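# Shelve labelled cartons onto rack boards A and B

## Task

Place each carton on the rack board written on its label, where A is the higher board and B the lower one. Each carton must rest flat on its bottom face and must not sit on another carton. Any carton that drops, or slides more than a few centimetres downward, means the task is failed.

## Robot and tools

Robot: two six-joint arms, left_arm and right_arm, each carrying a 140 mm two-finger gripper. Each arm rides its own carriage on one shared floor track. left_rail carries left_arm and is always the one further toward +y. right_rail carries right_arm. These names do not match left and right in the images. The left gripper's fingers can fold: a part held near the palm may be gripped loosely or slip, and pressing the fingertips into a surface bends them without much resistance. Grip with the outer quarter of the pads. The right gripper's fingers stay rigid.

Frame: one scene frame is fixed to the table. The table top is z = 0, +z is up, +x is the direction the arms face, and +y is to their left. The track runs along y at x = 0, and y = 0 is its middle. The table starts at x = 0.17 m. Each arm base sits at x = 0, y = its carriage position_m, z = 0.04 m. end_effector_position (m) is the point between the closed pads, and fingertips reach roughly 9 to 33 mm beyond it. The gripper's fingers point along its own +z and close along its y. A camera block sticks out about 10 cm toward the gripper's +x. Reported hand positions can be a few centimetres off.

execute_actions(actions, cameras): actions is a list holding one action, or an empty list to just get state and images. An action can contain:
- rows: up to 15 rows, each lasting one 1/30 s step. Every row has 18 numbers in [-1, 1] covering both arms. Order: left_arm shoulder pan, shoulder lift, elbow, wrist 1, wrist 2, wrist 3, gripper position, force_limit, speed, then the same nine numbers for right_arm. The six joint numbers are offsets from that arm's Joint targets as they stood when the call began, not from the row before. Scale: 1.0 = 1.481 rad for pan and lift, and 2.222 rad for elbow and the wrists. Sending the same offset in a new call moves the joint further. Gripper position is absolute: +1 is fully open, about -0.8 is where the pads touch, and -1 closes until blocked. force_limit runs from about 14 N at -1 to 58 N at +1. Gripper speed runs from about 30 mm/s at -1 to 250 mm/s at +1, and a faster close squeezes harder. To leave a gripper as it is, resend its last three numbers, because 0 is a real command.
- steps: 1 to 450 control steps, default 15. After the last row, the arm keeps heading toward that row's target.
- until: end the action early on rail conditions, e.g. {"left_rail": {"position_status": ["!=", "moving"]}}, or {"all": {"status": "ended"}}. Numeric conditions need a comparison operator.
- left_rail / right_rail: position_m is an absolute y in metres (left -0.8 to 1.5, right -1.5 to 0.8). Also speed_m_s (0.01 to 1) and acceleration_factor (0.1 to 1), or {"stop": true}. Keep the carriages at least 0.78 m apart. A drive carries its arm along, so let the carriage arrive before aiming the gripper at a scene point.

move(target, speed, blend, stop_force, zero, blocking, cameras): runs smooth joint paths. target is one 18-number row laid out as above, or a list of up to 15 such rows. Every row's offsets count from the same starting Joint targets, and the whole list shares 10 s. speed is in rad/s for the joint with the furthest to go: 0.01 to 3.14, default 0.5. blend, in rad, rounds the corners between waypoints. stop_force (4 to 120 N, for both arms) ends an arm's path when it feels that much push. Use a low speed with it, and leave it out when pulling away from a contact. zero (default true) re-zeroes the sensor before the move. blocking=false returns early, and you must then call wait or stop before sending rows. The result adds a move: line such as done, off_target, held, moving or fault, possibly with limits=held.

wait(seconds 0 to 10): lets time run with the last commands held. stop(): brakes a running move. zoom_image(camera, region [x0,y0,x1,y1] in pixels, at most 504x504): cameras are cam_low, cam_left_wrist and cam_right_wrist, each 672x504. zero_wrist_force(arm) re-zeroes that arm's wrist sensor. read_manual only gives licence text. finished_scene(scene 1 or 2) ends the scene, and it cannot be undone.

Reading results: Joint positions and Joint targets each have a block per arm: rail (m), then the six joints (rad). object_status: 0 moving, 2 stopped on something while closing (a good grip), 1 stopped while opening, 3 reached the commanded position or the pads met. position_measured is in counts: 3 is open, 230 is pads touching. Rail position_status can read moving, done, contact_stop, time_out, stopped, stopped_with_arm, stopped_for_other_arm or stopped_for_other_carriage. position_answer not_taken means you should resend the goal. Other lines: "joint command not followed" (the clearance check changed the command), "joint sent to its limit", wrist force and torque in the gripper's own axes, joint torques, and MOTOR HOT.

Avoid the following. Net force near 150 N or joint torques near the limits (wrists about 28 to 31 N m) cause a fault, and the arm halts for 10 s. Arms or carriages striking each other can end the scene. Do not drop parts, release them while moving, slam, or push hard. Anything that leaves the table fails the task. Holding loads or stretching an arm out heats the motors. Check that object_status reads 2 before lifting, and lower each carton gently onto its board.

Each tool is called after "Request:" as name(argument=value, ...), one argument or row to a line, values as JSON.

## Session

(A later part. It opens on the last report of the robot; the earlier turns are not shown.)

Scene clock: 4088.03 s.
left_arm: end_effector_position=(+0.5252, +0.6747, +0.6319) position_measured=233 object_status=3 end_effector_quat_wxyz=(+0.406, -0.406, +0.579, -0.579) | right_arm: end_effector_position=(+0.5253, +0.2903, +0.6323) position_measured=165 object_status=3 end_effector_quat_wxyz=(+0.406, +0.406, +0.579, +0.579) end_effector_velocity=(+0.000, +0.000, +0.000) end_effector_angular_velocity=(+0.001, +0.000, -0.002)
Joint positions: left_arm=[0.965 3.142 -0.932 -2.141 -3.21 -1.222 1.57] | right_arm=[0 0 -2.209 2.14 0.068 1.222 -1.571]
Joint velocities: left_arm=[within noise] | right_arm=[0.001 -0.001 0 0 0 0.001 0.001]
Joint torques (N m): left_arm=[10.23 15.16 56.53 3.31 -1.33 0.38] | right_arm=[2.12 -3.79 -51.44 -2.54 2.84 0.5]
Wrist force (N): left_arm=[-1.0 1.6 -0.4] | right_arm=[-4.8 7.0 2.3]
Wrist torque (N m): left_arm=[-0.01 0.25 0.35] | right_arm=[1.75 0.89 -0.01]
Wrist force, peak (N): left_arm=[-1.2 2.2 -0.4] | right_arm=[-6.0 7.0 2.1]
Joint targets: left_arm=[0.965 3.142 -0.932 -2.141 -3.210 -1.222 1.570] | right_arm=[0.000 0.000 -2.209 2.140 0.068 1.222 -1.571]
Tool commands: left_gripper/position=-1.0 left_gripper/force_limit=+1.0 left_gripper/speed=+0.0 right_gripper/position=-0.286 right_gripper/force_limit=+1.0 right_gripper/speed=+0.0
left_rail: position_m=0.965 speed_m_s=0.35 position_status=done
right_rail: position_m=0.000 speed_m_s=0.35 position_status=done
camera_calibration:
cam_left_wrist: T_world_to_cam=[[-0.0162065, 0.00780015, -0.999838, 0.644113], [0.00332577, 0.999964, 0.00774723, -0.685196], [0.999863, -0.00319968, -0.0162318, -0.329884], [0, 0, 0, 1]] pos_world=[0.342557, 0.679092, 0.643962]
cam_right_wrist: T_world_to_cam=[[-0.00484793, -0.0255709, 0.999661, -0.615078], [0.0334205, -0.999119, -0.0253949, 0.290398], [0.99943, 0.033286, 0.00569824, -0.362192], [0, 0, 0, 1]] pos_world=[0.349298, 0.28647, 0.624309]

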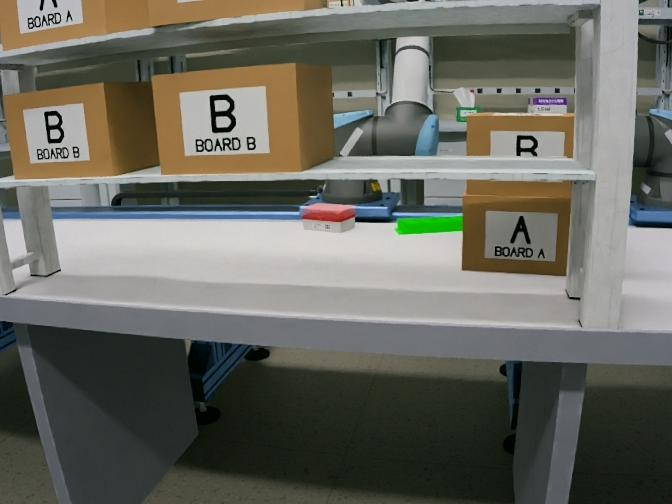

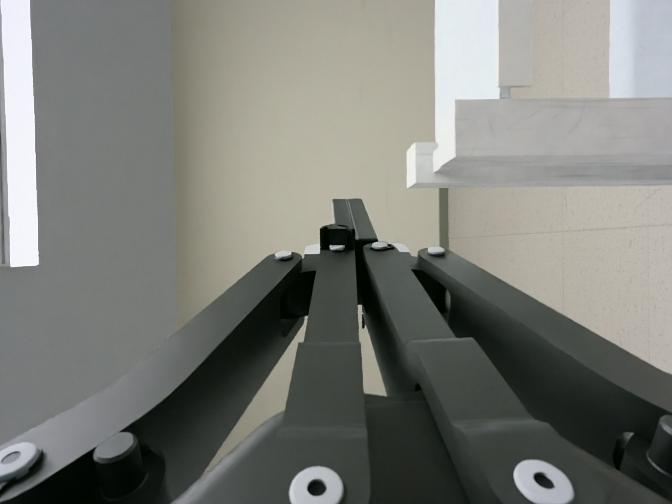

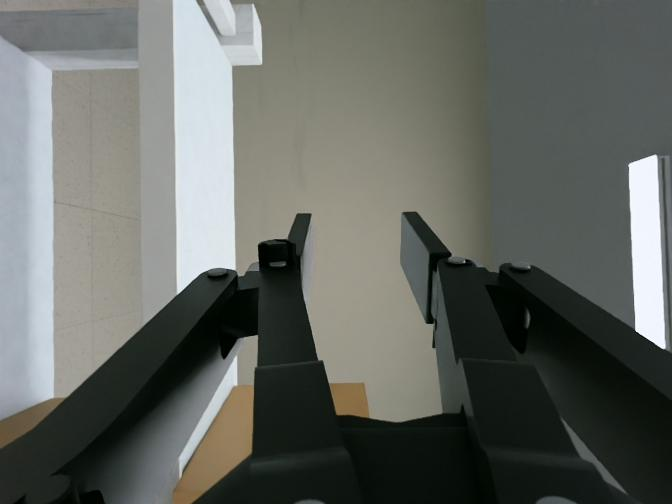

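Request:
execute_actions(
  actions=[],
)

Scene clock: 4131.87 s.
left_arm: end_effector_position=(+0.5252, +0.6747, +0.6319) position_measured=233 object_status=3 end_effector_quat_wxyz=(+0.406, -0.406, +0.579, -0.579) | right_arm: end_effector_position=(+0.5253, +0.2904, +0.6323) position_measured=165 object_status=3 end_effector_quat_wxyz=(+0.406, +0.406, +0.579, +0.579)
Joint positions: left_arm=[0.965 3.142 -0.932 -2.141 -3.21 -1.222 1.57] | right_arm=[0 0 -2.209 2.14 0.068 1.222 -1.571]
Joint velocities: within noise
Joint torques (N m): left_arm=[9.89 16.85 62.44 3.81 -1.58 0.05] | right_arm=[6.79 -1.54 -50.76 -3.4 2.9 0.49]
Wrist force (N): left_arm=[-1.3 1.5 -0.3] | right_arm=[-4.8 6.8 2.2]
Wrist torque (N m): left_arm=[-0.04 0.33 0.35] | right_arm=[1.73 0.88 -0.01]
Wrist force, peak (N): left_arm=[-1.1 2.2 -0.4] | right_arm=[-5.0 7.1 2.4]
Joint targets: left_arm=[0.965 3.142 -0.932 -2.141 -3.210 -1.222 1.570] | right_arm=[0.000 0.000 -2.209 2.140 0.068 1.222 -1.571]
Tool commands: left_gripper/position=-1.0 left_gripper/force_limit=+1.0 left_gripper/speed=+0.0 right_gripper/position=-0.286 right_gripper/force_limit=+1.0 right_gripper/speed=+0.0
left_rail: position_m=0.965 speed_m_s=0.35 position_status=done
right_rail: position_m=0.000 speed_m_s=0.35 position_status=done
camera_calibration:
cam_left_wrist: T_world_to_cam=[[-0.0162065, 0.00780015, -0.999838, 0.644113], [0.00332577, 0.999964, 0.00774723, -0.685196], [0.999863, -0.00319968, -0.0162318, -0.329884], [0, 0, 0, 1]] pos_world=[0.342557, 0.679092, 0.643962]
cam_right_wrist: T_world_to_cam=[[-0.00484793, -0.0255709, 0.999661, -0.615078], [0.0334205, -0.999119, -0.0253949, 0.290398], [0.99943, 0.033286, 0.00569824, -0.362192], [0, 0, 0, 1]] pos_world=[0.349298, 0.28647, 0.624309]

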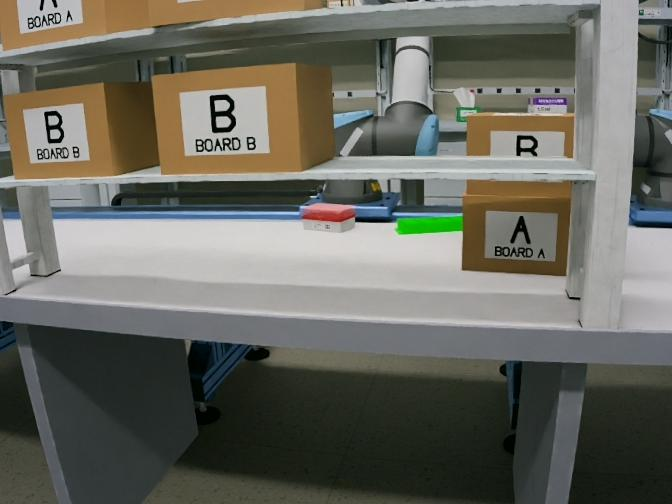

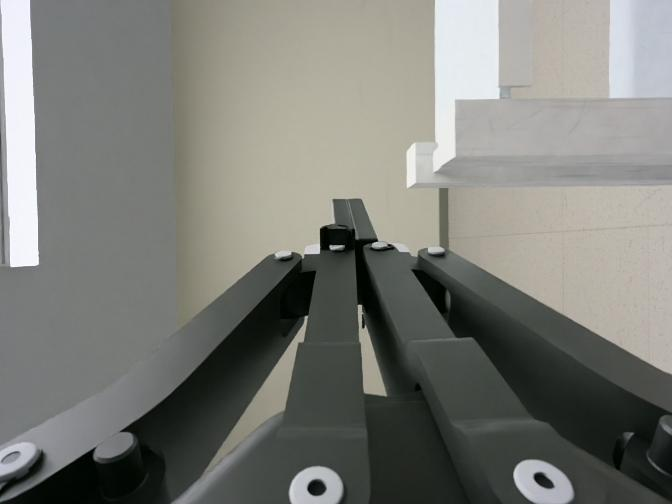

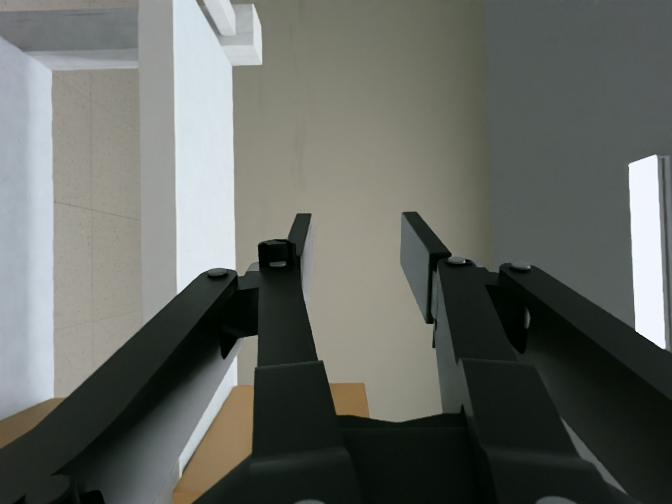

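Request:
move(
  target=[
    [0, -0.009725, -0.101966, 0.108448, 0, 0, -1, 1, 0, 0, 0.009725, 0.101966, -0.108448, 0, 0, -0.286, 1, 0],
    [0, -0.092964, -0.197776, 0.259738, 0, 0, -1, 1, 0, 0, 0.092964, 0.197776, -0.259738, 0, 0, -0.286, 1, 0],
  ],
  speed=0.3,
  blend=0.05,
  stop_force=20,
)

Scene clock: 4167.57 s.
left_arm: end_effector_position=(+0.5251, +0.6747, +0.3599) position_measured=233 object_status=3 end_effector_quat_wxyz=(+0.406, -0.406, +0.579, -0.579) | right_arm: end_effector_position=(+0.5254, +0.2904, +0.3603) position_measured=165 object_status=3 end_effector_quat_wxyz=(+0.406, +0.406, +0.579, +0.579)
Joint positions: left_arm=[0.965 3.142 -1.07 -2.581 -2.633 -1.222 1.57] | right_arm=[0 0 -2.071 2.58 -0.509 1.222 -1.571]
Joint velocities: within noise
Joint torques (N m): left_arm=[8.14 -18.64 36.94 6.3 -1.67 -0.36] | right_arm=[10.12 12.82 -32.13 -7.11 2.79 0.14]
Wrist force (N): left_arm=[-0.6 2.1 -0.4] | right_arm=[-4.7 6.7 2.7]
Wrist torque (N m): left_arm=[0.09 0.19 0.37] | right_arm=[1.74 0.90 0.05]
Wrist force, peak (N): left_arm=[-0.8 3.5 -0.6] | right_arm=[-4.6 8.7 2.1]
Joint targets: left_arm=[0.965 3.142 -1.070 -2.581 -2.633 -1.222 1.570] | right_arm=[0.000 0.000 -2.071 2.580 -0.509 1.222 -1.571]
left_rail: position_m=0.965 speed_m_s=0.35 position_status=done
right_rail: position_m=0.000 speed_m_s=0.35 position_status=done
move: done
camera_calibration:
cam_left_wrist: T_world_to_cam=[[-0.0163064, 0.00779968, -0.999837, 0.37219], [0.00332654, 0.999964, 0.00774643, -0.683089], [0.999862, -0.00319968, -0.0163318, -0.334262], [0, 0, 0, 1]] pos_world=[0.342557, 0.679092, 0.371962]
cam_right_wrist: T_world_to_cam=[[-0.00484793, -0.0255709, 0.999661, -0.343171], [0.0334205, -0.999119, -0.0253949, 0.283491], [0.99943, 0.033286, 0.00569824, -0.360642], [0, 0, 0, 1]] pos_world=[0.349298, 0.28647, 0.352309]

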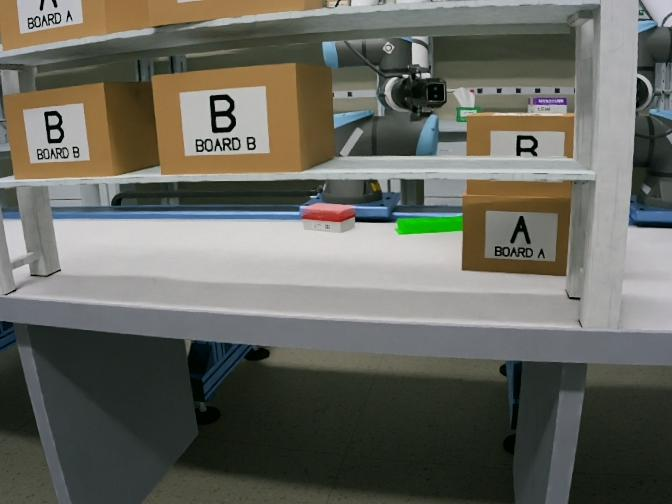

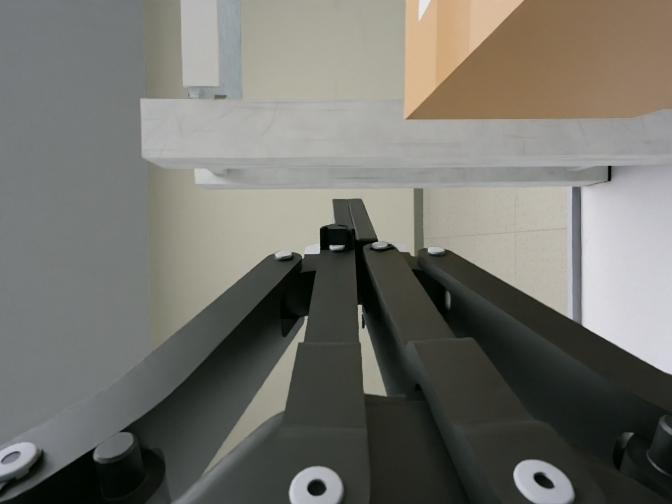

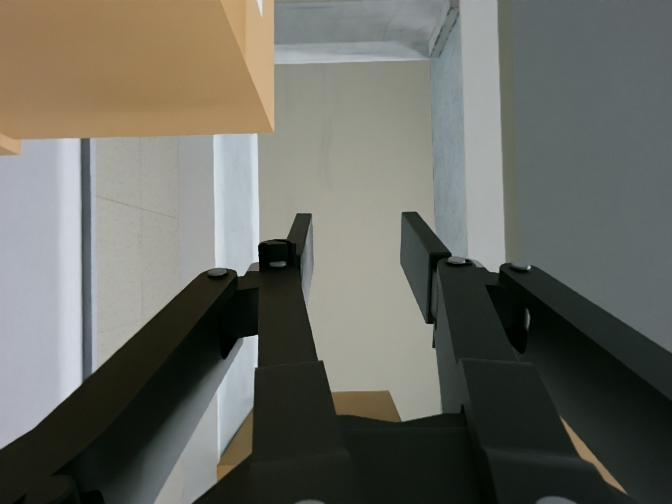

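Request:
zoom_image(
  camera="cam_left_wrist",
  region=[380, 0, 672, 200],
)

Request:
zoom_image(
  camera="cam_right_wrist",
  region=[0, 0, 300, 200],
)

Scaled by 1.726.

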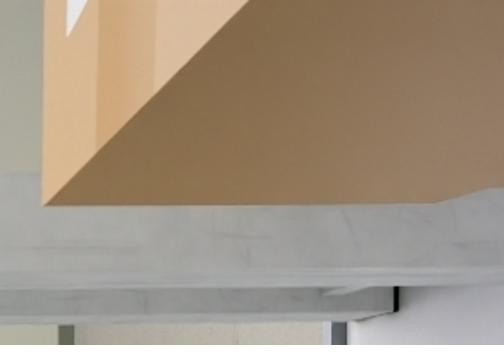

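Scaled by 1.680.

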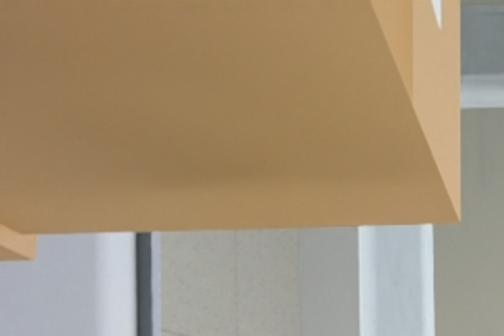

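Request:
move(
  target=[0, -0.106163, -0.071542, 0.142302, 0, 0, -1, 1, 0, 0, 0.106163, 0.071542, -0.142302, 0, 0, -0.286, 1, 0],
  speed=0.25,
  stop_force=20,
)

Scene clock: 4267.60 s.
left_arm: end_effector_position=(+0.5016, +0.6747, +0.2580) position_measured=233 object_status=3 end_effector_quat_wxyz=(+0.406, -0.406, +0.579, -0.579) | right_arm: end_effector_position=(+0.5019, +0.2904, +0.2582) position_measured=165 object_status=3 end_effector_quat_wxyz=(+0.406, +0.406, +0.579, +0.579)
Joint positions: left_arm=[0.965 3.142 -1.227 -2.74 -2.316 -1.222 1.57] | right_arm=[0 0 -1.914 2.739 -0.825 1.222 -1.571]
Joint velocities: within noise
Joint torques (N m): left_arm=[10.25 -14.1 26.38 6.77 -1.34 -0.1] | right_arm=[9.25 8.41 -23.95 -6.86 2.71 0.42]
Wrist force (N): left_arm=[-1.0 1.8 0.0] | right_arm=[-5.3 7.0 2.3]
Wrist torque (N m): left_arm=[0.04 0.27 0.37] | right_arm=[1.77 1.03 0.01]
Wrist force, peak (N): left_arm=[-0.6 2.7 -0.6] | right_arm=[-5.0 8.1 2.9]
Joint targets: left_arm=[0.965 3.142 -1.227 -2.740 -2.317 -1.222 1.570] | right_arm=[0.000 0.000 -1.914 2.739 -0.825 1.222 -1.571]
left_rail: position_m=0.965 speed_m_s=0.35 position_status=done
right_rail: position_m=0.000 speed_m_s=0.35 position_status=done
move: done
camera_calibration:
cam_left_wrist: T_world_to_cam=[[-0.0163064, 0.00779968, -0.999837, 0.269822], [0.00332654, 0.999964, 0.00774643, -0.682221], [0.999862, -0.00319968, -0.0163318, -0.312331], [0, 0, 0, 1]] pos_world=[0.318957, 0.679092, 0.269962]
cam_right_wrist: T_world_to_cam=[[-0.00474803, -0.025567, 0.999662, -0.241352], [0.0334179, -0.999119, -0.0253944, 0.281683], [0.99943, 0.0332861, 0.00559824, -0.336649], [0, 0, 0, 1]] pos_world=[0.325898, 0.28647, 0.250308]

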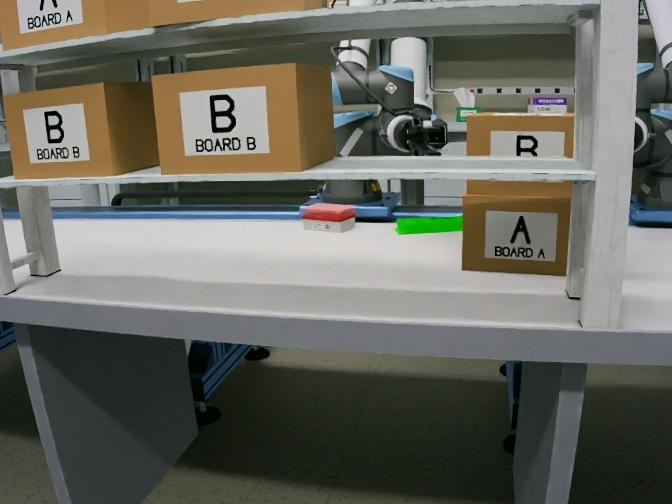

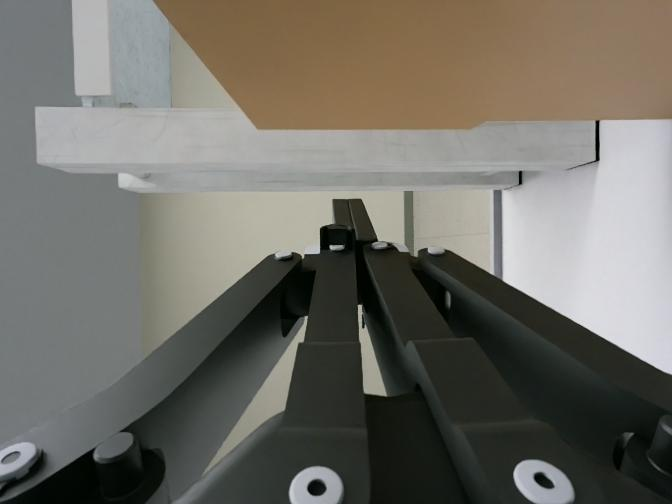

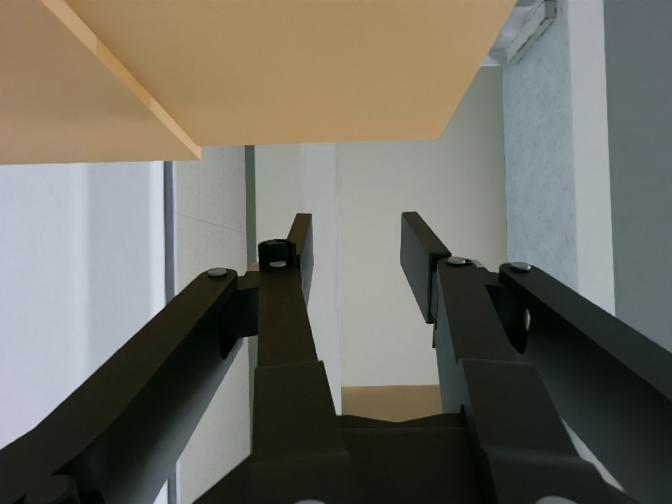

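Request:
zoom_image(
  camera="cam_low",
  region=[430, 90, 650, 290],
)

Request:
zoom_image(
  camera="cam_low",
  region=[0, 40, 350, 200],
)

Request:
zoom_image(
  camera="cam_left_wrist",
  region=[120, 0, 672, 200],
)

Request:
zoom_image(
  camera="cam_right_wrist",
  region=[0, 0, 600, 200],
)

Scaled by 2.291.

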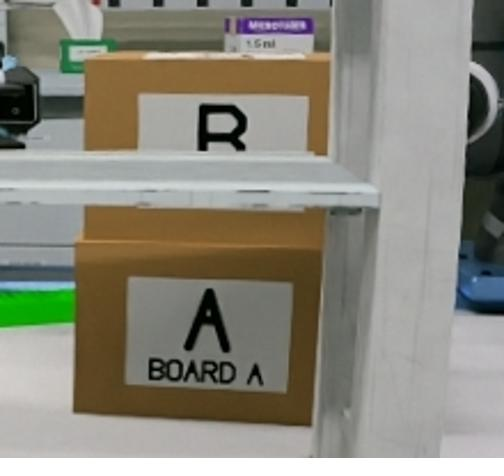

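Scaled by 1.440.

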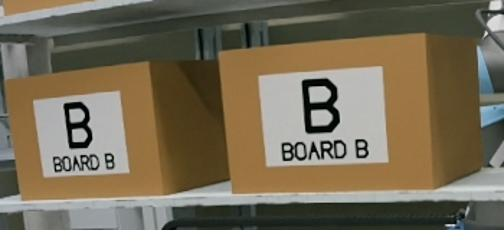

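Region (120, 0, 672, 200) is 552x200 pixels. A region can be at most 504 by 504 pixels.

Region (0, 0, 600, 200) is 600x200 pixels. A region can be at most 504 by 504 pixels.

Request:
zoom_image(
  camera="cam_left_wrist",
  region=[170, 0, 672, 200],
)

Request:
zoom_image(
  camera="cam_right_wrist",
  region=[60, 0, 560, 200],
)

Scaled by 1.004.

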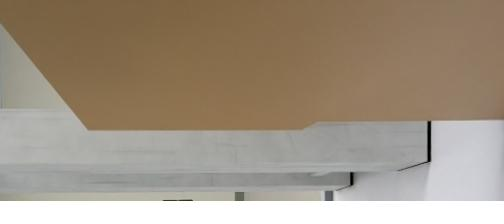

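Scaled by 1.008.

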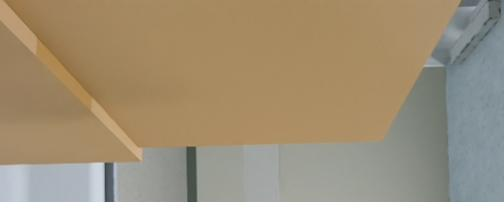

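Request:
move(
  target=[0, 0.012612, -0.016659, 0.008253, 0, 0, -1, 1, 0, 0, -0.012612, 0.016659, -0.008253, 0, 0, -0.286, 1, 0],
  speed=0.1,
  cameras=[],
)

Request:
execute_actions(
  actions=[
    {"left_rail": {"position_m": 0.935, "speed_m_s": 0.05, "acceleration_factor": 0.3}, "right_rail": {"position_m": 0.040, "speed_m_s": 0.05, "acceleration_factor": 0.3}, "steps": 120, "until": {"all": {"status": "ended"}}},
  ],
  cameras=["cam_left_wrist", "cam_right_wrist"],
)

Scene clock: 4399.67 s.
left_arm: end_effector_position=(+0.4832, +0.6747, +0.2470) position_measured=233 object_status=3 end_effector_quat_wxyz=(+0.406, -0.406, +0.579, -0.579) | right_arm: end_effector_position=(+0.4835, +0.2904, +0.2473) position_measured=165 object_status=3 end_effector_quat_wxyz=(+0.406, +0.406, +0.579, +0.579)
Joint positions: left_arm=[0.965 3.142 -1.208 -2.776 -2.298 -1.222 1.57] | right_arm=[0 0 -1.933 2.776 -0.843 1.222 -1.571]
Joint velocities: within noise
Joint torques (N m): left_arm=[6.38 25.9 25.25 6.85 -1.14 0.09] | right_arm=[9.54 -13.19 -21.87 -7.17 2.71 0.08]
Wrist force (N): left_arm=[-0.9 2.1 -0.1] | right_arm=[-5.3 6.7 2.6]
Wrist torque (N m): left_arm=[0.08 0.24 0.37] | right_arm=[1.72 1.02 0.02]
Wrist force, peak (N): left_arm=[-0.8 2.3 -0.6] | right_arm=[-5.2 6.9 2.8]
Joint targets: left_arm=[0.965 3.142 -1.208 -2.777 -2.298 -1.222 1.570] | right_arm=[0.000 0.000 -1.933 2.776 -0.843 1.222 -1.571]
left_rail: position_m=0.965 speed_m_s=0.35 position_status=done
right_rail: position_m=0.000 speed_m_s=0.35 position_status=done
move: done
No camera images: "cameras" was empty.

Scene clock: 4400.97 s.
left_arm: end_effector_position=(+0.4831, +0.6447, +0.2470) position_measured=233 object_status=3 end_effector_quat_wxyz=(+0.406, -0.406, +0.579, -0.579) | right_arm: end_effector_position=(+0.4834, +0.3304, +0.2472) position_measured=165 object_status=3 end_effector_quat_wxyz=(+0.406, +0.406, +0.579, +0.579)
Joint positions: left_arm=[0.935 3.142 -1.208 -2.777 -2.298 -1.222 1.57] | right_arm=[0.04 0 -1.933 2.776 -0.843 1.222 -1.571]
Joint velocities: within noise
Joint torques (N m): left_arm=[7.8 26.06 26.9 6.19 -1.49 0.2] | right_arm=[9.56 -11.9 -24.53 -6.43 2.67 -0.14]
Wrist force (N): left_arm=[-0.8 1.8 -0.2] | right_arm=[-5.0 6.8 2.6]
Wrist torque (N m): left_arm=[0.05 0.21 0.37] | right_arm=[1.73 0.96 0.02]
Wrist force, peak (N): left_arm=[-1.6 2.0 -0.7] | right_arm=[-6.1 6.9 2.1]
Joint targets: left_arm=[0.935 3.142 -1.208 -2.777 -2.298 -1.222 1.570] | right_arm=[0.040 0.000 -1.933 2.776 -0.843 1.222 -1.571]
Tool commands: left_gripper/position=-1.0 left_gripper/force_limit=+1.0 left_gripper/speed=+0.0 right_gripper/position=-0.286 right_gripper/force_limit=+1.0 right_gripper/speed=+0.0
left_rail: position_m=0.935 speed_m_s=0.05 position_status=done
right_rail: position_m=0.040 speed_m_s=0.05 position_status=done
camera_calibration:
cam_left_wrist: T_world_to_cam=[[-0.0163064, 0.00779968, -0.999837, 0.258756], [0.00332654, 0.999964, 0.00774643, -0.652075], [0.999862, -0.00319968, -0.0163318, -0.294109], [0, 0, 0, 1]] pos_world=[0.300457, 0.649092, 0.258962]
cam_right_wrist: T_world_to_cam=[[-0.00474803, -0.025567, 0.999662, -0.229421], [0.0334179, -0.999119, -0.0253944, 0.321987], [0.99943, 0.0332861, 0.00559824, -0.31943], [0, 0, 0, 1]] pos_world=[0.307398, 0.32647, 0.239308]
Images, in order (width x height): cam_left_wrist 672x504, cam_right_wrist 672x504.

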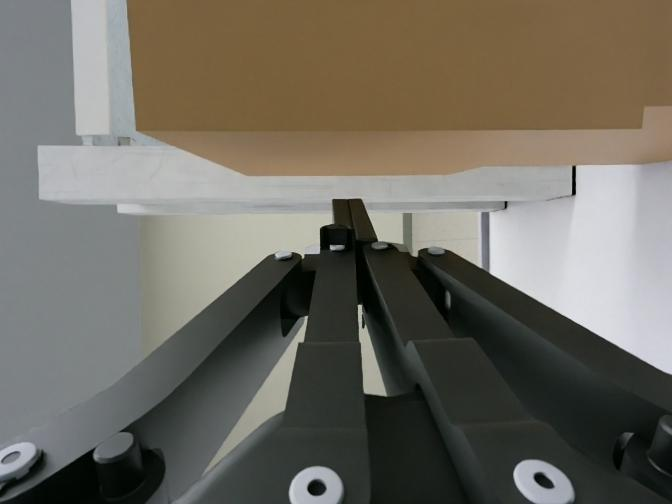

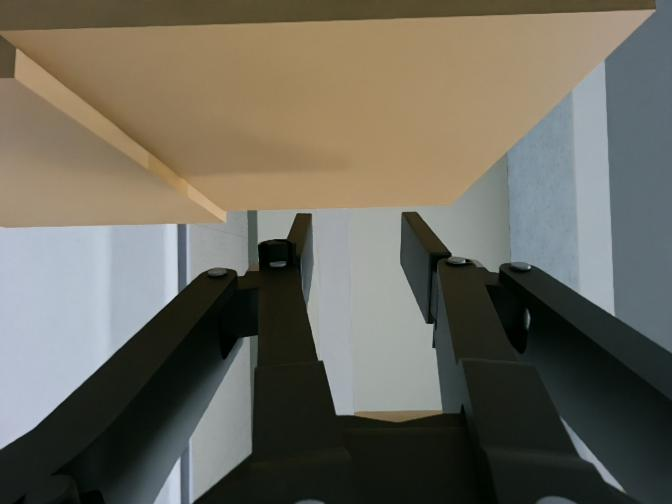

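Request:
execute_actions(
  actions=[
    {"left_rail": {"position_m": 0.920, "speed_m_s": 0.02, "acceleration_factor": 0.2}, "right_rail": {"position_m": 0.058, "speed_m_s": 0.02, "acceleration_factor": 0.2}, "steps": 120, "until": {"all": {"status": "ended"}}},
  ],
  cameras=[],
)

Scene clock: 4418.27 s.
left_arm: end_effector_position=(+0.4831, +0.6297, +0.2470) position_measured=233 object_status=3 end_effector_quat_wxyz=(+0.406, -0.406, +0.579, -0.579) | right_arm: end_effector_position=(+0.4834, +0.3484, +0.2472) position_measured=165 object_status=3 end_effector_quat_wxyz=(+0.406, +0.406, +0.579, +0.579)
Joint positions: left_arm=[0.92 3.142 -1.208 -2.777 -2.298 -1.222 1.57] | right_arm=[0.058 0 -1.933 2.776 -0.843 1.222 -1.571]
Joint velocities: within noise
Joint torques (N m): left_arm=[8.22 22.57 35.94 4.3 -1.34 -0.26] | right_arm=[11.06 -12.42 -31.61 -4.09 2.72 -0.16]
Wrist force (N): left_arm=[-0.9 2.0 -0.4] | right_arm=[-5.2 6.8 2.4]
Wrist torque (N m): left_arm=[0.08 0.26 0.37] | right_arm=[1.74 0.99 0.02]
Wrist force, peak (N): left_arm=[-0.8 2.3 -0.2] | right_arm=[-5.3 7.2 2.3]
Joint targets: left_arm=[0.920 3.142 -1.208 -2.777 -2.298 -1.222 1.570] | right_arm=[0.058 0.000 -1.933 2.776 -0.843 1.222 -1.571]
Tool commands: left_gripper/position=-1.0 left_gripper/force_limit=+1.0 left_gripper/speed=+0.0 right_gripper/position=-0.286 right_gripper/force_limit=+1.0 right_gripper/speed=+0.0
left_rail: position_m=0.920 speed_m_s=0.02 position_status=done
right_rail: position_m=0.058 speed_m_s=0.02 position_status=done
No camera images: "cameras" was empty.

Request:
execute_actions(
  actions=[
    {"left_rail": {"position_m": 0.9175, "speed_m_s": 0.02, "acceleration_factor": 0.2}, "right_rail": {"position_m": 0.0605, "speed_m_s": 0.02, "acceleration_factor": 0.2}, "steps": 60, "until": {"all": {"status": "ended"}}},
  ],
  cameras=[],
)

Request:
execute_actions(
  actions=[
    {"left_rail": {"position_m": 0.9155, "speed_m_s": 0.02, "acceleration_factor": 0.2}, "right_rail": {"position_m": 0.0625, "speed_m_s": 0.02, "acceleration_factor": 0.2}, "steps": 60, "until": {"all": {"status": "ended"}}},
  ],
  cameras=[],
)

Scene clock: 4424.30 s.
left_arm: end_effector_position=(+0.4831, +0.6272, +0.2470) position_measured=233 object_status=3 end_effector_quat_wxyz=(+0.406, -0.406, +0.579, -0.579) | right_arm: end_effector_position=(+0.4834, +0.3509, +0.2472) position_measured=165 object_status=3 end_effector_quat_wxyz=(+0.406, +0.406, +0.579, +0.579)
Joint positions: left_arm=[0.917 3.142 -1.208 -2.777 -2.298 -1.222 1.57] | right_arm=[0.061 0 -1.933 2.776 -0.843 1.222 -1.571]
Joint velocities: within noise
Joint torques (N m): left_arm=[6.25 22.36 39.67 1.93 -1.12 -0.13] | right_arm=[8.2 -10.47 -36.42 -2.21 2.64 -0.31]
Wrist force (N): left_arm=[-1.0 2.0 -0.4] | right_arm=[-5.2 7.0 2.5]
Wrist torque (N m): left_arm=[0.08 0.26 0.36] | right_arm=[1.77 1.01 0.02]
Wrist force, peak (N): left_arm=[-0.9 2.4 -0.3] | right_arm=[-5.4 6.9 2.6]
Joint targets: left_arm=[0.917 3.142 -1.208 -2.777 -2.298 -1.222 1.570] | right_arm=[0.060 0.000 -1.933 2.776 -0.843 1.222 -1.571]
Tool commands: left_gripper/position=-1.0 left_gripper/force_limit=+1.0 left_gripper/speed=+0.0 right_gripper/position=-0.286 right_gripper/force_limit=+1.0 right_gripper/speed=+0.0
left_rail: position_m=0.917 speed_m_s=0.02 position_status=done
right_rail: position_m=0.061 position_m_goal=0.060 speed_m_s=0.02 position_status=done
No camera images: "cameras" was empty.

Scene clock: 4424.77 s.
left_arm: end_effector_position=(+0.4831, +0.6252, +0.2470) position_measured=233 object_status=3 end_effector_quat_wxyz=(+0.406, -0.406, +0.579, -0.579) | right_arm: end_effector_position=(+0.4834, +0.3529, +0.2472) position_measured=165 object_status=3 end_effector_quat_wxyz=(+0.406, +0.406, +0.579, +0.579)
Joint positions: left_arm=[0.916 3.142 -1.208 -2.777 -2.298 -1.222 1.57] | right_arm=[0.062 0 -1.933 2.776 -0.843 1.222 -1.571]
Joint velocities: within noise
Joint torques (N m): left_arm=[7.47 21.45 41.13 2.22 -1.26 -0.18] | right_arm=[9.44 -9.86 -37.01 -2.17 1.54 -0.08]
Wrist force (N): left_arm=[-3.4 2.0 -2.4] | right_arm=[-10.5 6.7 -0.8]
Wrist torque (N m): left_arm=[0.02 0.18 0.36] | right_arm=[1.80 0.86 -0.06]
Wrist force, peak (N): left_arm=[-3.4 2.0 -2.4] | right_arm=[-10.5 7.7 -0.9]
Joint targets: left_arm=[0.916 3.142 -1.208 -2.777 -2.298 -1.222 1.570] | right_arm=[0.062 0.000 -1.933 2.776 -0.843 1.222 -1.571]
Tool commands: left_gripper/position=-1.0 left_gripper/force_limit=+1.0 left_gripper/speed=+0.0 right_gripper/position=-0.286 right_gripper/force_limit=+1.0 right_gripper/speed=+0.0
left_rail: position_m=0.916 speed_m_s=0.02 position_status=done
right_rail: position_m=0.062 speed_m_s=0.02 position_status=done
No camera images: "cameras" was empty.

Request:
execute_actions(
  actions=[
    {"left_rail": {"position_m": 0.9130, "speed_m_s": 0.02, "acceleration_factor": 0.2}, "right_rail": {"position_m": 0.0650, "speed_m_s": 0.02, "acceleration_factor": 0.2}, "steps": 60, "until": {"all": {"status": "ended"}}},
  ],
  cameras=[],
)

Request:
execute_actions(
  actions=[
    {"left_rail": {"position_m": 0.9110, "speed_m_s": 0.02, "acceleration_factor": 0.2}, "right_rail": {"position_m": 0.0670, "speed_m_s": 0.02, "acceleration_factor": 0.2}, "steps": 60, "until": {"all": {"status": "ended"}}},
  ],
  cameras=[],
)

Scene clock: 4436.43 s.
left_arm: end_effector_position=(+0.4831, +0.6229, +0.2470) position_measured=233 object_status=3 end_effector_quat_wxyz=(+0.406, -0.406, +0.579, -0.579) | right_arm: end_effector_position=(+0.4834, +0.3554, +0.2472) position_measured=165 object_status=3 end_effector_quat_wxyz=(+0.406, +0.406, +0.579, +0.579)
Joint positions: left_arm=[0.913 3.142 -1.208 -2.777 -2.298 -1.222 1.57] | right_arm=[0.065 0 -1.933 2.776 -0.843 1.222 -1.571]
Joint velocities: within noise
Joint torques (N m): left_arm=[-10.59 21.55 46.75 1.02 12.73 -0.25] | right_arm=[7.77 -9.6 -37.89 -0.13 -4.34 -0.21]
Wrist force (N): left_arm=[-35.2 1.0 -14.4] | right_arm=[-39.1 8.1 -11.6]
Wrist torque (N m): left_arm=[0.08 -0.94 0.37] | right_arm=[1.78 0.23 -0.10]
Wrist force, peak (N): left_arm=[-35.2 1.0 -14.4] | right_arm=[-39.1 8.1 -11.6]
Joint targets: left_arm=[0.913 3.142 -1.208 -2.777 -2.298 -1.222 1.570] | right_arm=[0.065 0.000 -1.933 2.776 -0.843 1.222 -1.571]
Tool commands: left_gripper/position=-1.0 left_gripper/force_limit=+1.0 left_gripper/speed=+0.0 right_gripper/position=-0.286 right_gripper/force_limit=+1.0 right_gripper/speed=+0.0
left_rail: position_m=0.913 speed_m_s=0.02 position_status=done
right_rail: position_m=0.065 speed_m_s=0.02 position_status=done
No camera images: "cameras" was empty.

Scene clock: 4436.93 s.
left_arm: end_effector_position=(+0.4831, +0.6209, +0.2470) position_measured=233 object_status=3 end_effector_quat_wxyz=(+0.406, -0.406, +0.579, -0.579) | right_arm: end_effector_position=(+0.4834, +0.3573, +0.2472) position_measured=165 object_status=3 end_effector_quat_wxyz=(+0.406, +0.406, +0.579, +0.579)
Joint positions: left_arm=[0.911 3.142 -1.208 -2.777 -2.298 -1.222 1.57] | right_arm=[0.067 0 -1.933 2.776 -0.843 1.222 -1.571]
Joint velocities: within noise
Joint torques (N m): left_arm=[-25.22 20.36 45.87 1.04 27.03 -0.25] | right_arm=[18.51 -9.59 -37.45 -0.11 -15.58 -0.28]
Wrist force (N): left_arm=[-63.3 1.1 -24.1] | right_arm=[-66.7 8.1 -20.4]
Wrist torque (N m): left_arm=[0.06 -1.91 0.36] | right_arm=[1.81 -0.37 -0.12]
Wrist force, peak (N): left_arm=[-63.3 1.1 -24.1] | right_arm=[-66.7 8.1 -20.4]
Joint targets: left_arm=[0.911 3.142 -1.208 -2.777 -2.298 -1.222 1.570] | right_arm=[0.067 0.000 -1.933 2.776 -0.843 1.222 -1.571]
Tool commands: left_gripper/position=-1.0 left_gripper/force_limit=+1.0 left_gripper/speed=+0.0 right_gripper/position=-0.286 right_gripper/force_limit=+1.0 right_gripper/speed=+0.0
left_rail: position_m=0.911 speed_m_s=0.02 position_status=done
right_rail: position_m=0.067 speed_m_s=0.02 position_status=done
No camera images: "cameras" was empty.

Request:
execute_actions(
  actions=[
    {"left_rail": {"position_m": 0.9118, "speed_m_s": 0.02, "acceleration_factor": 0.2}, "right_rail": {"position_m": 0.0662, "speed_m_s": 0.02, "acceleration_factor": 0.2}, "steps": 60, "until": {"all": {"status": "ended"}}},
  ],
  cameras=[],
)

Scene clock: 4449.80 s.
left_arm: end_effector_position=(+0.4831, +0.6214, +0.2470) position_measured=233 object_status=3 end_effector_quat_wxyz=(+0.406, -0.406, +0.579, -0.579) | right_arm: end_effector_position=(+0.4834, +0.3567, +0.2472) position_measured=165 object_status=3 end_effector_quat_wxyz=(+0.406, +0.406, +0.579, +0.579)
Joint positions: left_arm=[0.912 3.142 -1.208 -2.777 -2.298 -1.222 1.57] | right_arm=[0.066 0 -1.933 2.776 -0.843 1.222 -1.571]
Joint velocities: within noise
Joint torques (N m): left_arm=[-42.59 14.63 43.98 1.28 26.3 -0.55] | right_arm=[37.37 -9.15 -35.34 -0.16 -25.42 -0.55]
Wrist force (N): left_arm=[-53.5 3.6 -15.8] | right_arm=[-57.4 6.9 -13.2]
Wrist torque (N m): left_arm=[0.02 -1.63 0.39] | right_arm=[1.77 -0.26 -0.14]
Wrist force, peak (N): left_arm=[-65.2 0.7 -24.9] | right_arm=[-67.9 7.9 -20.6]
Joint targets: left_arm=[0.912 3.142 -1.208 -2.777 -2.298 -1.222 1.570] | right_arm=[0.066 0.000 -1.933 2.776 -0.843 1.222 -1.571]
Tool commands: left_gripper/position=-1.0 left_gripper/force_limit=+1.0 left_gripper/speed=+0.0 right_gripper/position=-0.286 right_gripper/force_limit=+1.0 right_gripper/speed=+0.0
left_rail: position_m=0.912 speed_m_s=0.02 position_status=done
right_rail: position_m=0.066 speed_m_s=0.02 position_status=done
No camera images: "cameras" was empty.

Request:
move(
  target=[
    [0, 0.074032, 0.036385, -0.085728, 0, 0, -1, 1, 0, 0, -0.074032, -0.036385, 0.085728, 0, 0, -0.286, 1, 0],
    [0, 0.148063, 0.072770, -0.171456, 0, 0, -1, 1, 0, 0, -0.148063, -0.072770, 0.171456, 0, 0, -0.286, 1, 0],
  ],
  speed=[0.1, 0.14],
  blend=0.02,
  cameras=["cam_low"],
)

Scene clock: 4468.90 s.
left_arm: end_effector_position=(+0.4951, +0.6215, +0.3579) position_measured=233 object_status=3 end_effector_quat_wxyz=(+0.406, -0.406, +0.579, -0.579) | right_arm: end_effector_position=(+0.4953, +0.3566, +0.3582) position_measured=165 object_status=3 end_effector_quat_wxyz=(+0.406, +0.406, +0.579, +0.579)
Joint positions: left_arm=[0.912 3.142 -0.989 -2.615 -2.679 -1.222 1.57] | right_arm=[0.066 0 -2.152 2.614 -0.463 1.222 -1.571]
Joint velocities: within noise
Joint torques (N m): left_arm=[-19.42 19.62 65.86 1.48 10.6 -0.57] | right_arm=[12.77 -11.22 -53.82 -1.76 -8.73 -0.82]
Wrist force (N): left_arm=[-51.4 9.6 -18.1] | right_arm=[-56.9 -0.3 -14.9]
Wrist torque (N m): left_arm=[-0.16 -1.59 0.47] | right_arm=[2.17 -0.18 -0.20]
Wrist force, peak (N): left_arm=[-51.7 10.8 -18.8] | right_arm=[-57.3 7.9 -13.7]
Joint targets: left_arm=[0.912 3.142 -0.989 -2.615 -2.679 -1.222 1.570] | right_arm=[0.066 0.000 -2.152 2.614 -0.462 1.222 -1.571]
left_rail: position_m=0.912 speed_m_s=0.02 position_status=done
right_rail: position_m=0.066 speed_m_s=0.02 position_status=done
move: done
Images, in order (width x height): cam_low 672x504.

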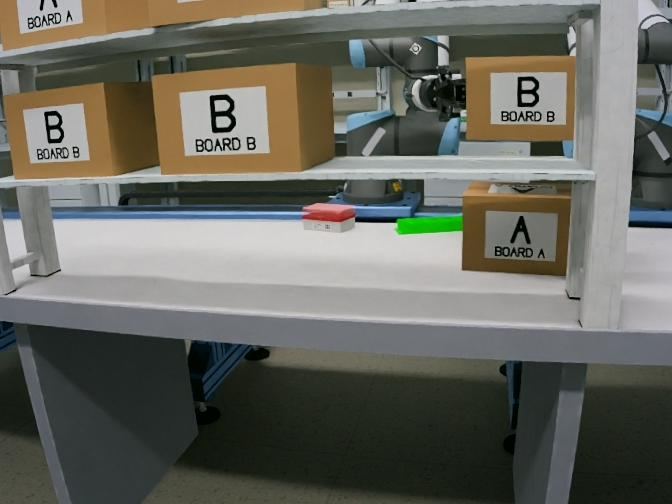

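Request:
execute_actions(
  actions=[
    {"left_rail": {"position_m": 0.7578, "speed_m_s": 0.05, "acceleration_factor": 0.2}, "right_rail": {"position_m": -0.0878, "speed_m_s": 0.05, "acceleration_factor": 0.2}, "steps": 200, "until": {"all": {"status": "ended"}}},
  ],
  cameras=["cam_low"],
)

Scene clock: 4557.77 s.
left_arm: end_effector_position=(+0.4951, +0.4676, +0.3580) position_measured=233 object_status=3 end_effector_quat_wxyz=(+0.406, -0.406, +0.579, -0.579) | right_arm: end_effector_position=(+0.4953, +0.2026, +0.3583) position_measured=165 object_status=3 end_effector_quat_wxyz=(+0.406, +0.406, +0.579, +0.579)
Joint positions: left_arm=[0.758 3.142 -0.989 -2.615 -2.679 -1.222 1.57] | right_arm=[-0.088 0 -2.152 2.614 -0.462 1.222 -1.571]
Joint velocities: within noise
Joint torques (N m): left_arm=[-18.98 20.22 55.89 3.3 10.69 -0.5] | right_arm=[14.63 -8.58 -42.7 -2.77 -8.65 -1.02]
Wrist force (N): left_arm=[-52.5 9.9 -18.3] | right_arm=[-57.7 0.2 -15.3]
Wrist torque (N m): left_arm=[-0.10 -1.57 0.48] | right_arm=[2.26 -0.22 -0.20]
Wrist force, peak (N): left_arm=[-52.9 11.2 -18.2] | right_arm=[-58.5 0.0 -15.6]
Joint targets: left_arm=[0.758 3.142 -0.989 -2.615 -2.679 -1.222 1.570] | right_arm=[-0.088 0.000 -2.152 2.614 -0.462 1.222 -1.571]
Tool commands: left_gripper/position=-1.0 left_gripper/force_limit=+1.0 left_gripper/speed=+0.0 right_gripper/position=-0.286 right_gripper/force_limit=+1.0 right_gripper/speed=+0.0
left_rail: position_m=0.758 speed_m_s=0.05 position_status=done
right_rail: position_m=-0.088 speed_m_s=0.05 position_status=done
Images, in order (width x height): cam_low 672x504.

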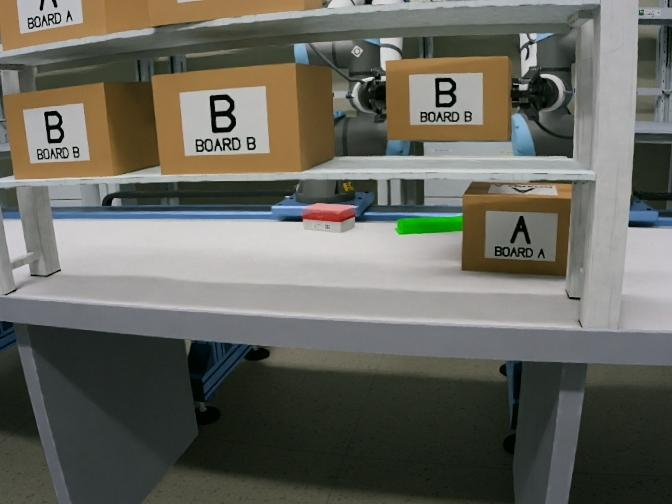

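Request:
zoom_image(
  camera="cam_low",
  region=[340, 30, 620, 200],
)

Scaled by 1.800.

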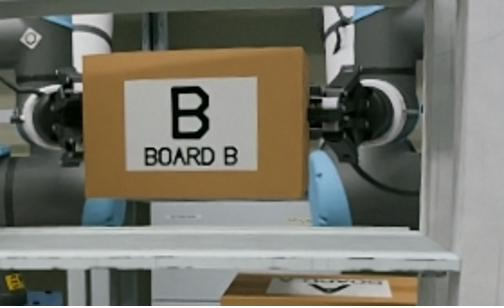

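Request:
move(
  target=[
    [0, -0.121188, 0.033845, 0.046928, 0, 0, -1, 1, 0, 0, 0.121188, -0.033845, -0.046928, 0, 0, -0.286, 1, 0],
    [0, -0.209217, 0.067434, 0.072012, 0, 0, -1, 1, 0, 0, 0.209217, -0.067434, -0.072012, 0, 0, -0.286, 1, 0],
  ],
  speed=[0.1, 0.1],
  blend=0.02,
  cameras=["cam_low", "cam_left_wrist", "cam_right_wrist"],
)

Scene clock: 4616.90 s.
left_arm: end_effector_position=(+0.6200, +0.4676, +0.3579) position_measured=233 object_status=3 end_effector_quat_wxyz=(+0.406, -0.406, +0.579, -0.579) | right_arm: end_effector_position=(+0.6203, +0.2026, +0.3582) position_measured=165 object_status=3 end_effector_quat_wxyz=(+0.406, +0.406, +0.579, +0.579)
Joint positions: left_arm=[0.758 3.142 -1.299 -2.465 -2.519 -1.222 1.57] | right_arm=[-0.088 0 -1.842 2.464 -0.622 1.222 -1.571]
Joint velocities: within noise
Joint torques (N m): left_arm=[-20.28 2.08 62.33 10.35 10.61 -0.8] | right_arm=[17.17 -10.11 -50.7 -11.13 -8.62 -1.06]
Wrist force (N): left_arm=[-47.8 10.3 -16.3] | right_arm=[-53.2 -1.0 -13.5]
Wrist torque (N m): left_arm=[-0.17 -1.44 0.48] | right_arm=[2.14 -0.09 -0.21]
Wrist force, peak (N): left_arm=[-52.8 11.0 -18.1] | right_arm=[-58.2 -0.9 -15.1]
Joint targets: left_arm=[0.758 3.142 -1.299 -2.465 -2.519 -1.222 1.570] | right_arm=[-0.088 0.000 -1.842 2.464 -0.622 1.222 -1.571]
left_rail: position_m=0.758 speed_m_s=0.05 position_status=done
right_rail: position_m=-0.088 speed_m_s=0.05 position_status=done
move: done
camera_calibration:
cam_left_wrist: T_world_to_cam=[[-0.0163064, 0.00779968, -0.999837, 0.373354], [0.00332654, 0.999964, 0.00774643, -0.476197], [0.999862, -0.00319968, -0.0163318, -0.429844], [0, 0, 0, 1]] pos_world=[0.437457, 0.471892, 0.369962]
cam_right_wrist: T_world_to_cam=[[-0.00474803, -0.025567, 0.999662, -0.343001], [0.0334179, -0.999119, -0.0253944, 0.192543], [0.99943, 0.0332861, 0.00559824, -0.452619], [0, 0, 0, 1]] pos_world=[0.444298, 0.19867, 0.350308]

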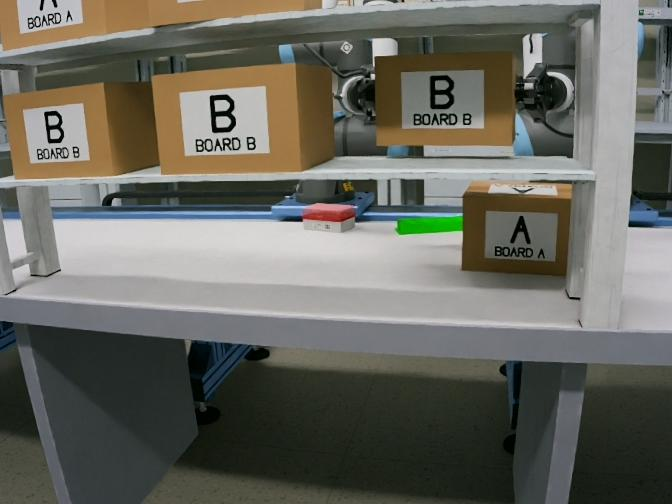

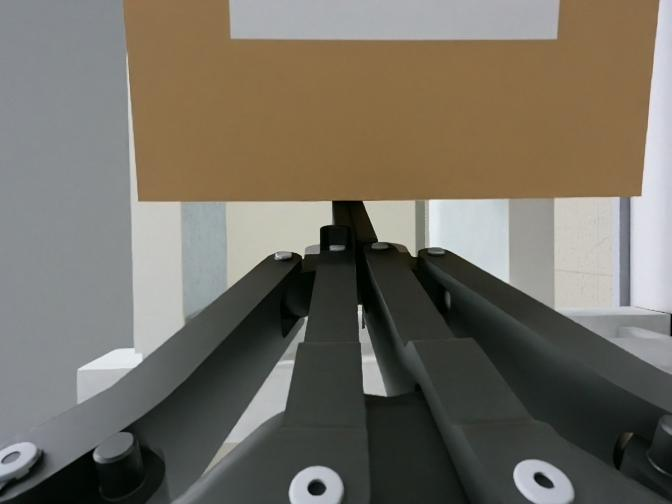

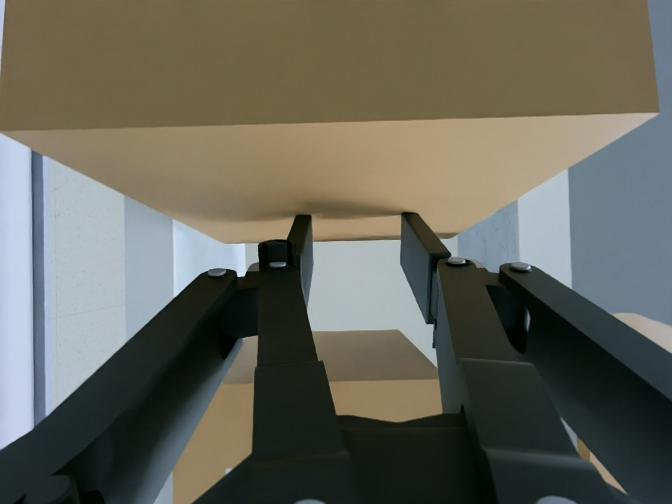

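Request:
move(
  target=[
    [0, -0.080566, 0.038612, 0.015087, 0, 0, -1, 1, 0, 0, 0.080566, -0.038612, -0.015087, 0, 0, -0.286, 1, 0],
    [0, -0.145174, 0.075555, 0.021206, 0, 0, -1, 1, 0, 0, 0.145174, -0.075555, -0.021206, 0, 0, -0.286, 1, 0],
    [0, -0.179096, 0.097193, 0.022178, 0, 0, -1, 1, 0, 0, 0.179096, -0.097193, -0.022178, 0, 0, -0.286, 1, 0],
  ],
  speed=[0.08, 0.08, 0.08],
  blend=0.02,
  cameras=["cam_low", "cam_left_wrist", "cam_right_wrist"],
)

Scene clock: 4644.13 s.
left_arm: end_effector_position=(+0.7635, +0.4677, +0.3579) position_measured=233 object_status=3 end_effector_quat_wxyz=(+0.406, -0.406, +0.579, -0.579) | right_arm: end_effector_position=(+0.7638, +0.2025, +0.3581) position_measured=165 object_status=3 end_effector_quat_wxyz=(+0.406, +0.406, +0.579, +0.579)
Joint positions: left_arm=[0.758 3.142 -1.564 -2.249 -2.47 -1.222 1.57] | right_arm=[-0.088 0 -1.577 2.249 -0.672 1.222 -1.571]
Joint velocities: within noise
Joint torques (N m): left_arm=[-42.21 25.33 61.21 10.24 10.47 -0.54] | right_arm=[25.78 -36.71 -48.33 -11.28 -8.73 -1.25]
Wrist force (N): left_arm=[-43.5 10.5 -14.8] | right_arm=[-49.3 -1.1 -11.8]
Wrist torque (N m): left_arm=[-0.25 -1.36 0.48] | right_arm=[2.16 0.03 -0.21]
Wrist force, peak (N): left_arm=[-48.1 10.7 -16.6] | right_arm=[-53.4 -0.8 -13.4]
Joint targets: left_arm=[0.758 3.142 -1.564 -2.249 -2.470 -1.222 1.570] | right_arm=[-0.088 0.000 -1.577 2.248 -0.672 1.222 -1.571]
left_rail: position_m=0.758 speed_m_s=0.05 position_status=done
right_rail: position_m=-0.088 speed_m_s=0.05 position_status=done
move: done
camera_calibration:
cam_left_wrist: T_world_to_cam=[[-0.0164064, 0.00779922, -0.999835, 0.375749], [0.00332732, 0.999964, 0.00774563, -0.476774], [0.99986, -0.00319969, -0.0164317, -0.573186], [0, 0, 0, 1]] pos_world=[0.580857, 0.471992, 0.369962]
cam_right_wrist: T_world_to_cam=[[-0.00474803, -0.025567, 0.999662, -0.342219], [0.0334179, -0.999119, -0.0253944, 0.187745], [0.99943, 0.0332861, 0.00559824, -0.596037], [0, 0, 0, 1]] pos_world=[0.587798, 0.19867, 0.350208]

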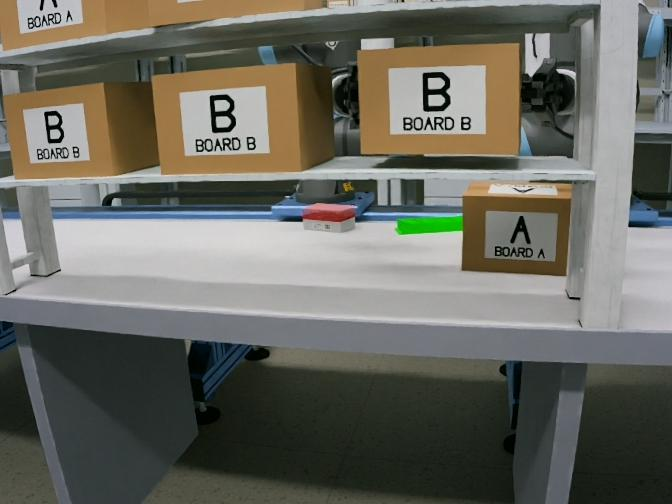

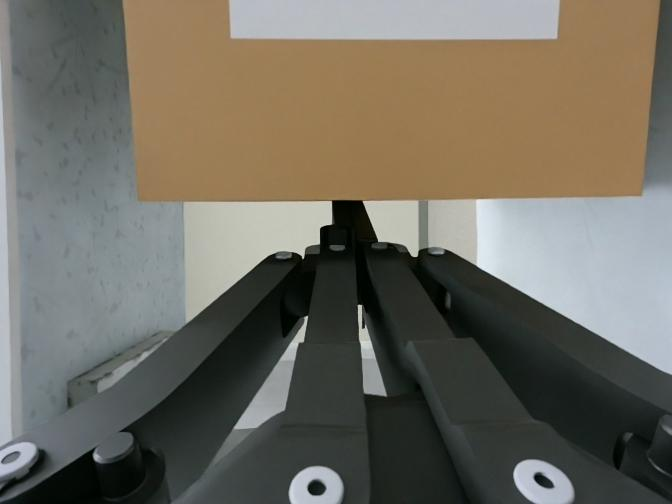

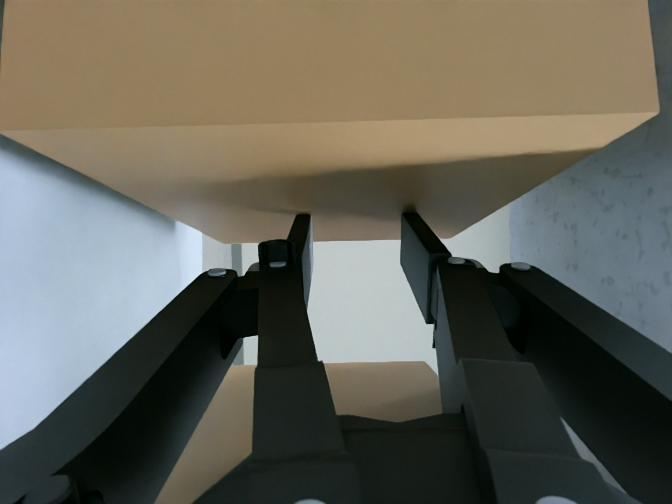

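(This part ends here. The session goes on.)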